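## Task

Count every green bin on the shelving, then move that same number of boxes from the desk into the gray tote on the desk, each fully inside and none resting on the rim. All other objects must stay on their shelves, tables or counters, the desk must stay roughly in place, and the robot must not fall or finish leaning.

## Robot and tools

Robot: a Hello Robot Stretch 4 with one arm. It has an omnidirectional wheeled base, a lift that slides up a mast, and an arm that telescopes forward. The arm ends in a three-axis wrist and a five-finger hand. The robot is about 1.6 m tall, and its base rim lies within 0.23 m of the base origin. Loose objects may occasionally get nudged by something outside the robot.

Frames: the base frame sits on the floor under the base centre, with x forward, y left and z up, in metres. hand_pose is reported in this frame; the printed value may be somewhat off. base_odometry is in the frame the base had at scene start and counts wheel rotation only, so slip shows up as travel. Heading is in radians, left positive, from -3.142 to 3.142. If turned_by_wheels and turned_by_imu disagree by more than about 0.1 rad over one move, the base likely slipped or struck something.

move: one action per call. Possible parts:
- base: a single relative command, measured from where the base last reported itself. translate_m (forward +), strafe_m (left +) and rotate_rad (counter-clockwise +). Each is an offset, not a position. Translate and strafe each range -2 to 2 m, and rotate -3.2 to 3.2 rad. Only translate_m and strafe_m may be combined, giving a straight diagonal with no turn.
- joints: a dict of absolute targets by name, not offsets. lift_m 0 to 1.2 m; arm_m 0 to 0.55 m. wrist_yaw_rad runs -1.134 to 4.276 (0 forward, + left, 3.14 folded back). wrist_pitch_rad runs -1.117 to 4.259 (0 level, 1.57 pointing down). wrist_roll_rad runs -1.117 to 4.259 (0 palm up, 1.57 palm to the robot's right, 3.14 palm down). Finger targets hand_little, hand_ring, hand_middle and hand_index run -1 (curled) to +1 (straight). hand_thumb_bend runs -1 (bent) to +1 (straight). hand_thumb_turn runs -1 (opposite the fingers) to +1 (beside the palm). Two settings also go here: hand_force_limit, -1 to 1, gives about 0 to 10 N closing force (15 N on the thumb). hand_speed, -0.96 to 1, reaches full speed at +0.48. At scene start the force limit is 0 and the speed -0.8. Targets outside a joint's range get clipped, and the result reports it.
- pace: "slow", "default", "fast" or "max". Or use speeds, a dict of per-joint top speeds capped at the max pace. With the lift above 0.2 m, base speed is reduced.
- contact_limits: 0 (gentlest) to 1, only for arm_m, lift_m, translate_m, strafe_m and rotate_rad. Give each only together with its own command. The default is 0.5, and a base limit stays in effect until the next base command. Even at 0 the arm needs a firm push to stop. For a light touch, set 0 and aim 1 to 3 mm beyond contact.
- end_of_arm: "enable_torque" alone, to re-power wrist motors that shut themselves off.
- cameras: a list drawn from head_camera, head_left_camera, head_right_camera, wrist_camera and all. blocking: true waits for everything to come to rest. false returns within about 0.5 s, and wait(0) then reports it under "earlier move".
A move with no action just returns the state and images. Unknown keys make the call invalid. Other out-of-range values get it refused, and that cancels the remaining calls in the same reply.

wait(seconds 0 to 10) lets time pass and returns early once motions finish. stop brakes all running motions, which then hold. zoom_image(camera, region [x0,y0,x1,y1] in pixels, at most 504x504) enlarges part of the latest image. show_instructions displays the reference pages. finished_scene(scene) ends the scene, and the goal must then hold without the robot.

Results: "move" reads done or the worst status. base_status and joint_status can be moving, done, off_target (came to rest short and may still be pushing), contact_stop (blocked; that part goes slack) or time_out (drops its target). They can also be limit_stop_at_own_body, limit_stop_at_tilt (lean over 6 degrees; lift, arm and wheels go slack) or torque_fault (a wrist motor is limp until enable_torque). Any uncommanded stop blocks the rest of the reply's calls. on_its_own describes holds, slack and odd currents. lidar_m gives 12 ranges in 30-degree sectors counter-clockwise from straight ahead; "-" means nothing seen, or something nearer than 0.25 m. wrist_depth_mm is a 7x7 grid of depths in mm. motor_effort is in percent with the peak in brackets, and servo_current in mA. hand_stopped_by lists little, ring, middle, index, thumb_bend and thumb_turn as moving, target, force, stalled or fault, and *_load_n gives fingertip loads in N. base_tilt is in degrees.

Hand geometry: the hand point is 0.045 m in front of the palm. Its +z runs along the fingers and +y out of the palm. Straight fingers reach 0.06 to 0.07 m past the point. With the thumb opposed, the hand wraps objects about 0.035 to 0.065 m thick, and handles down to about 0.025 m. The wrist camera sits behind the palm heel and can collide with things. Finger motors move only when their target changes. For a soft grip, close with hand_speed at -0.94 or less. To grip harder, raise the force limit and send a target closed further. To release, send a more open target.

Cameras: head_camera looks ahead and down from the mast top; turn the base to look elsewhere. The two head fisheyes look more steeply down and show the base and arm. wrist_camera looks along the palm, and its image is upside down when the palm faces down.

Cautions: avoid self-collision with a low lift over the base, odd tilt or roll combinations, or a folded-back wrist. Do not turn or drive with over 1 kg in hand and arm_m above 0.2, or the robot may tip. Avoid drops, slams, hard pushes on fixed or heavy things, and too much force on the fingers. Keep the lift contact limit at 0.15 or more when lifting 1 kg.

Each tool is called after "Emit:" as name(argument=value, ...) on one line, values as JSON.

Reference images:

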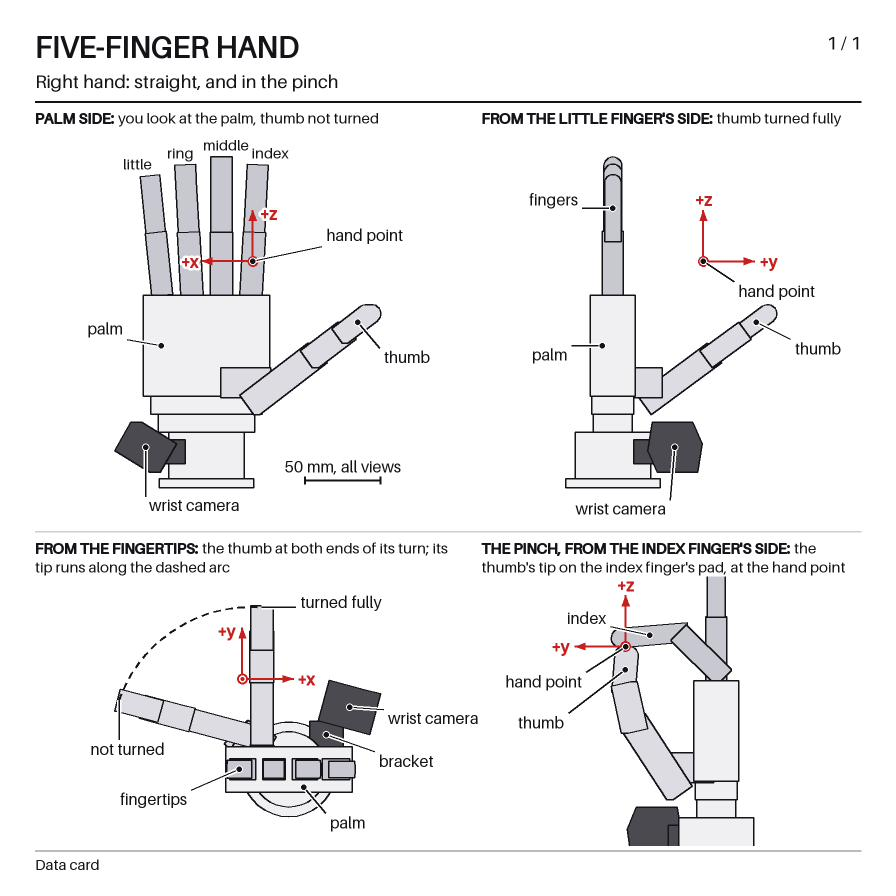

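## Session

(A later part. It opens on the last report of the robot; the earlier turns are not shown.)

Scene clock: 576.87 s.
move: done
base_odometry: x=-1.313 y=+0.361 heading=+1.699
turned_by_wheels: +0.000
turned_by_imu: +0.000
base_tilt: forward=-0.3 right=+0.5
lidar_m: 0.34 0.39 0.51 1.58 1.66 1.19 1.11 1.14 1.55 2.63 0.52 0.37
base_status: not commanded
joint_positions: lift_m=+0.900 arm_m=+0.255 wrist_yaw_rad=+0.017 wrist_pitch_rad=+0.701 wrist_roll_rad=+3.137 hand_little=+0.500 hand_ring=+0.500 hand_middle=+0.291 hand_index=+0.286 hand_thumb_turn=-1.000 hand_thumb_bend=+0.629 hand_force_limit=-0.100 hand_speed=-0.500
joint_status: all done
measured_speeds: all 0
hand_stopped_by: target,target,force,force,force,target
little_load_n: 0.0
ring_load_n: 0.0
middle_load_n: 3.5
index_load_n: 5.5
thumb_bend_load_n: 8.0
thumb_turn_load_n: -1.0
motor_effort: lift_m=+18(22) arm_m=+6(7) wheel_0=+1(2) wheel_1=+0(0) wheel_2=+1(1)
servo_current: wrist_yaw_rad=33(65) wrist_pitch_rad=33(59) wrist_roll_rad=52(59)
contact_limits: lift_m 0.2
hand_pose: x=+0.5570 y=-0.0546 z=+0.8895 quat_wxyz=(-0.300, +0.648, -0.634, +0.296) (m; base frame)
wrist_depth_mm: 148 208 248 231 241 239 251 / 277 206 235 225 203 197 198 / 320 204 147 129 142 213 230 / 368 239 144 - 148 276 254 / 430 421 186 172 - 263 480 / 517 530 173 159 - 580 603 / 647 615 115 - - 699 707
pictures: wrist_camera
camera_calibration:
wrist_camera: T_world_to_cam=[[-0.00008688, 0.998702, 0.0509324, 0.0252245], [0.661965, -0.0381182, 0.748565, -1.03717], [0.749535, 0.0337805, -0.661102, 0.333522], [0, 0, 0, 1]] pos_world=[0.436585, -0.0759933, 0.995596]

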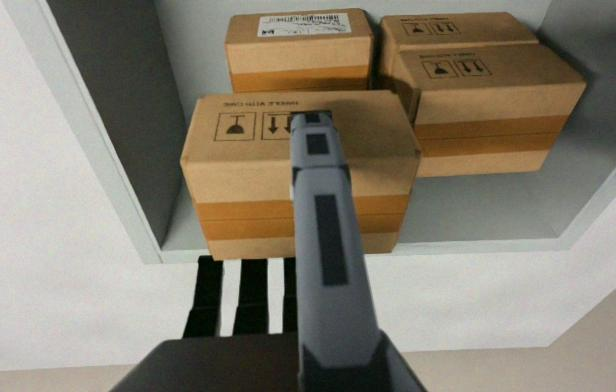

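Emit:
move(joints={"lift_m": 0.838}, contact_limits={"lift_m": 0.1}, pace="slow")

Emit:
move(joints={"lift_m": 0.8345}, contact_limits={"lift_m": 0.0}, pace="slow", cameras=["wrist_camera"])

Emit:
zoom_image(camera="wrist_camera", region=[150, 10, 450, 290])

Scene clock: 585.37 s.
move: done
base_odometry: x=-1.313 y=+0.361 heading=+1.699
turned_by_wheels: +0.000
turned_by_imu: +0.001
base_tilt: forward=-0.3 right=+0.5
lidar_m: 0.35 0.38 0.50 1.59 1.67 1.18 1.10 1.15 1.54 2.64 0.53 0.36
base_status: not commanded
joint_positions: lift_m=+0.838 arm_m=+0.255 wrist_yaw_rad=+0.017 wrist_pitch_rad=+0.701 wrist_roll_rad=+3.137 hand_little=+0.500 hand_ring=+0.500 hand_middle=+0.291 hand_index=+0.286 hand_thumb_turn=-1.000 hand_thumb_bend=+0.629 hand_force_limit=-0.100 hand_speed=-0.500
joint_status: all done
measured_speeds: all 0
hand_stopped_by: target,target,force,force,force,target
little_load_n: 0.0
ring_load_n: 0.0
middle_load_n: 3.0
index_load_n: 5.5
thumb_bend_load_n: 8.0
thumb_turn_load_n: -1.0
motor_effort: lift_m=+19(19) arm_m=+6(7) wheel_0=+1(2) wheel_1=+0(0) wheel_2=+1(1)
servo_current: wrist_yaw_rad=39(72) wrist_pitch_rad=59(59) wrist_roll_rad=52(52)
contact_limits: lift_m 0.1
hand_pose: x=+0.5570 y=-0.0546 z=+0.8275 quat_wxyz=(-0.300, +0.648, -0.634, +0.296) (m; base frame)
wrist_depth_mm: 134 196 201 204 206 206 208 / 133 206 202 181 187 189 188 / 131 205 147 129 142 160 163 / 131 202 144 - 150 155 161 / 152 200 187 172 - 183 187 / 397 199 175 163 - 217 219 / 500 204 115 - - 559 609
pictures: none

Scene clock: 585.90 s.
move: done
base_odometry: x=-1.313 y=+0.361 heading=+1.699
turned_by_wheels: +0.000
turned_by_imu: +0.000
base_tilt: forward=-0.3 right=+0.5
lidar_m: 0.34 0.36 0.48 1.60 1.66 1.18 1.11 1.12 1.56 2.62 0.51 0.33
base_status: not commanded
joint_positions: lift_m=+0.835 arm_m=+0.255 wrist_yaw_rad=+0.017 wrist_pitch_rad=+0.701 wrist_roll_rad=+3.137 hand_little=+0.500 hand_ring=+0.500 hand_middle=+0.291 hand_index=+0.286 hand_thumb_turn=-1.000 hand_thumb_bend=+0.629 hand_force_limit=-0.100 hand_speed=-0.500
joint_status: all done
measured_speeds: all 0
hand_stopped_by: target,target,force,force,force,target
little_load_n: 0.0
ring_load_n: 0.0
middle_load_n: 3.0
index_load_n: 5.0
thumb_bend_load_n: 8.5
thumb_turn_load_n: -1.0
motor_effort: lift_m=+16(18) arm_m=+6(7) wheel_0=+1(2) wheel_1=+0(0) wheel_2=+1(1)
servo_current: wrist_yaw_rad=52(59) wrist_pitch_rad=46(52) wrist_roll_rad=46(52)
contact_limits: lift_m 0
hand_pose: x=+0.5570 y=-0.0546 z=+0.8241 quat_wxyz=(-0.300, +0.648, -0.634, +0.296) (m; base frame)
wrist_depth_mm: 134 193 200 202 204 207 206 / 133 206 200 181 186 187 186 / 126 206 147 129 142 158 162 / 131 202 144 - 149 155 154 / 145 200 187 171 - 180 184 / 389 198 175 162 - 217 216 / 496 201 115 - - 559 634
pictures: wrist_camera
camera_calibration:
wrist_camera: T_world_to_cam=[[-0.00008688, 0.998702, 0.0509324, 0.0285555], [0.661965, -0.0381182, 0.748565, -0.988213], [0.749535, 0.0337805, -0.661102, 0.290286], [0, 0, 0, 1]] pos_world=[0.436585, -0.0759933, 0.930196]

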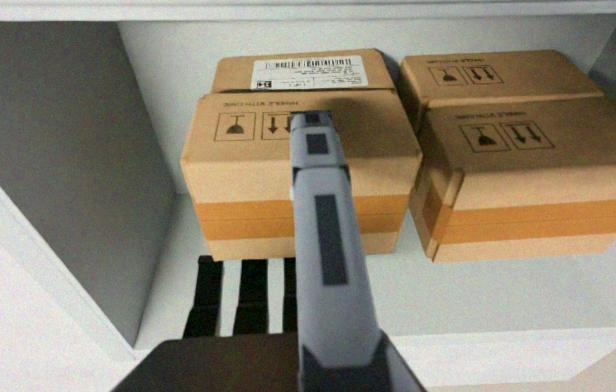

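Scaled by 1.680.

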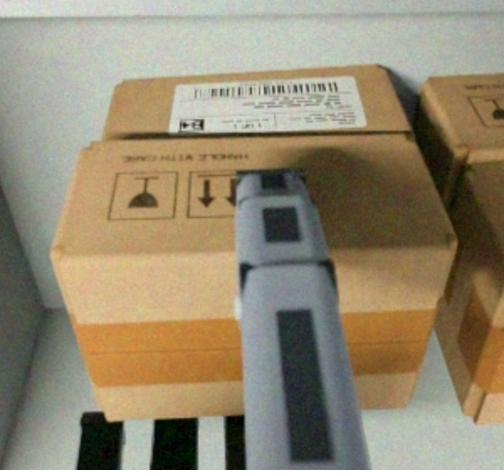

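Contact (effort dropped to 16). Release.

Emit:
move(joints={"hand_index": 0.65, "hand_middle": 0.65, "hand_ring": 0.65, "hand_little": 0.65, "hand_thumb_bend": 1.0, "hand_speed": -0.85})

Emit:
move(joints={"lift_m": 1.0})

Emit:
move(joints={"arm_m": 0.0}, base={"strafe_m": -0.15}, cameras=["wrist_camera", "head_camera"])

Emit:
zoom_image(camera="head_camera", region=[60, 310, 260, 460])

Scene clock: 591.53 s.
move: done
base_odometry: x=-1.313 y=+0.361 heading=+1.699
turned_by_wheels: +0.000
turned_by_imu: +0.001
base_tilt: forward=-0.3 right=+0.5
lidar_m: 0.34 0.39 0.51 1.59 1.65 1.19 1.11 1.16 1.57 2.64 0.52 0.37
base_status: not commanded
joint_positions: lift_m=+0.835 arm_m=+0.255 wrist_yaw_rad=+0.017 wrist_pitch_rad=+0.701 wrist_roll_rad=+3.137 hand_little=+0.650 hand_ring=+0.650 hand_middle=+0.650 hand_index=+0.650 hand_thumb_turn=-1.000 hand_thumb_bend=+1.000 hand_force_limit=-0.100 hand_speed=-0.850
joint_status: all done
measured_speeds: all 0
hand_stopped_by: target,target,target,target,target,target
little_load_n: 0.0
ring_load_n: 0.0
middle_load_n: -0.5
index_load_n: -0.5
thumb_bend_load_n: 0.0
thumb_turn_load_n: 0.0
motor_effort: lift_m=+18(18) arm_m=+6(7) wheel_0=+2(2) wheel_1=+0(0) wheel_2=+1(1)
servo_current: wrist_yaw_rad=52(65) wrist_pitch_rad=20(65) wrist_roll_rad=46(52)
contact_limits: lift_m 0
hand_pose: x=+0.5570 y=-0.0546 z=+0.8241 quat_wxyz=(-0.300, +0.648, -0.634, +0.296) (m; base frame)
wrist_depth_mm: 134 193 199 201 204 207 209 / 134 205 203 117 188 187 186 / 126 206 148 139 149 159 162 / 131 202 143 - 147 154 157 / 143 200 206 169 - 179 183 / 389 198 183 187 - 218 217 / 492 198 115 - - 554 634
pictures: none

Scene clock: 593.30 s.
move: done
base_odometry: x=-1.313 y=+0.361 heading=+1.699
turned_by_wheels: +0.000
turned_by_imu: +0.000
base_tilt: forward=-0.3 right=+0.5
lidar_m: 0.35 0.38 0.50 1.60 1.66 1.18 1.12 1.15 1.56 2.64 0.53 0.37
base_status: not commanded
joint_positions: lift_m=+1.000 arm_m=+0.255 wrist_yaw_rad=+0.017 wrist_pitch_rad=+0.701 wrist_roll_rad=+3.137 hand_little=+0.650 hand_ring=+0.650 hand_middle=+0.650 hand_index=+0.650 hand_thumb_turn=-1.000 hand_thumb_bend=+1.000 hand_force_limit=-0.100 hand_speed=-0.850
joint_status: all done
measured_speeds: all 0
hand_stopped_by: target,target,target,target,target,target
little_load_n: 0.0
ring_load_n: 0.0
middle_load_n: 0.0
index_load_n: 0.0
thumb_bend_load_n: 0.0
thumb_turn_load_n: -0.5
motor_effort: lift_m=+24(26) arm_m=+6(7) wheel_0=+2(2) wheel_1=+0(0) wheel_2=+1(1)
servo_current: wrist_yaw_rad=46(65) wrist_pitch_rad=52(59) wrist_roll_rad=52(59)
hand_pose: x=+0.5570 y=-0.0546 z=+0.9890 quat_wxyz=(-0.300, +0.648, -0.634, +0.296) (m; base frame)
wrist_depth_mm: 349 279 314 259 272 272 264 / 389 384 366 117 296 307 418 / 439 445 329 327 343 332 484 / 504 512 525 530 - 554 564 / 585 603 597 597 - 661 842 / 715 732 180 180 - 768 788 / 707 707 115 - - 715 707
pictures: none

Scene clock: 595.17 s.
move: done
base_odometry: x=-1.164 y=+0.380 heading=+1.699
turned_by_wheels: +0.000
turned_by_imu: +0.000
base_tilt: forward=-0.3 right=+0.5
lidar_m: 0.36 0.38 0.52 1.74 1.84 1.18 1.11 1.14 1.54 2.47 0.52 0.37
base_status: done
joint_positions: lift_m=+1.000 arm_m=+0.000 wrist_yaw_rad=+0.017 wrist_pitch_rad=+0.701 wrist_roll_rad=+3.137 hand_little=+0.650 hand_ring=+0.650 hand_middle=+0.650 hand_index=+0.650 hand_thumb_turn=-1.000 hand_thumb_bend=+1.000 hand_force_limit=-0.100 hand_speed=-0.850
joint_status: all done
measured_speeds: all 0
hand_stopped_by: target,target,target,target,target,target
little_load_n: 0.0
ring_load_n: 0.0
middle_load_n: 0.0
index_load_n: 0.0
thumb_bend_load_n: 0.0
thumb_turn_load_n: 0.0
motor_effort: lift_m=+24(25) arm_m=-6(9) wheel_0=-1(8) wheel_1=+0(10) wheel_2=+1(4)
servo_current: wrist_yaw_rad=46(59) wrist_pitch_rad=39(72) wrist_roll_rad=52(52)
hand_pose: x=+0.3023 y=-0.0547 z=+0.9891 quat_wxyz=(-0.300, +0.648, -0.634, +0.296) (m; base frame)
wrist_depth_mm: 1042 1060 1060 1078 1098 1098 1118 / 402 404 410 117 410 421 424 / 445 445 452 445 455 459 466 / 512 517 525 530 - 415 413 / 591 597 603 603 - 477 492 / 715 732 181 179 - 798 866 / 891 854 115 - - 946 960
pictures: head_camera, wrist_camera
camera_calibration:
wrist_camera: T_world_to_cam=[[-0.00008688, 0.998702, 0.0509324, 0.0201295], [0.661965, -0.0381182, 0.748565, -0.94319], [0.749535, 0.0337805, -0.661102, 0.590199], [0, 0, 0, 1]] pos_world=[0.181985, -0.0759933, 1.0952]

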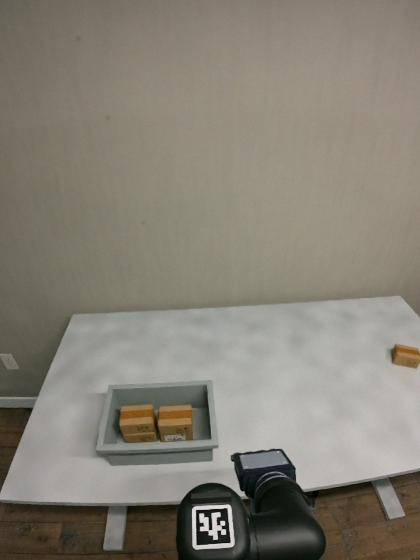

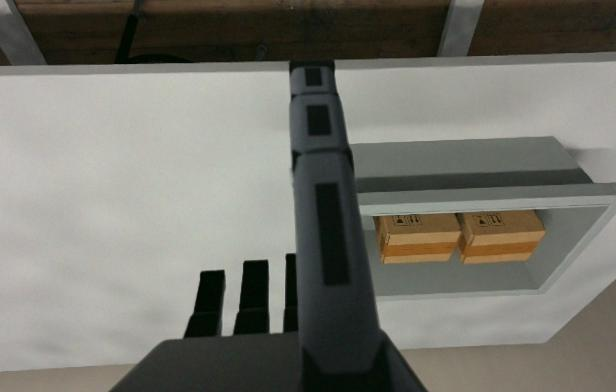

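Scaled by 2.520 from the camera's 420x560 image, which has a finer 1200x1600 frame.

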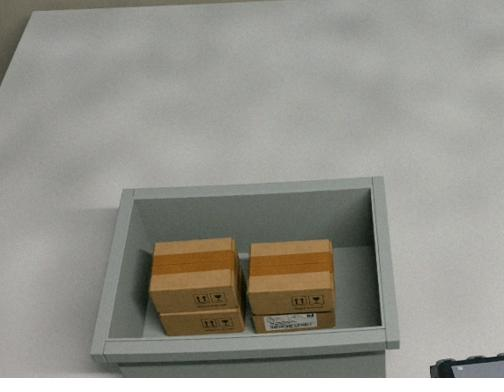

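Emit:
finished_scene(scene=2)

The scene is finished: the task was done.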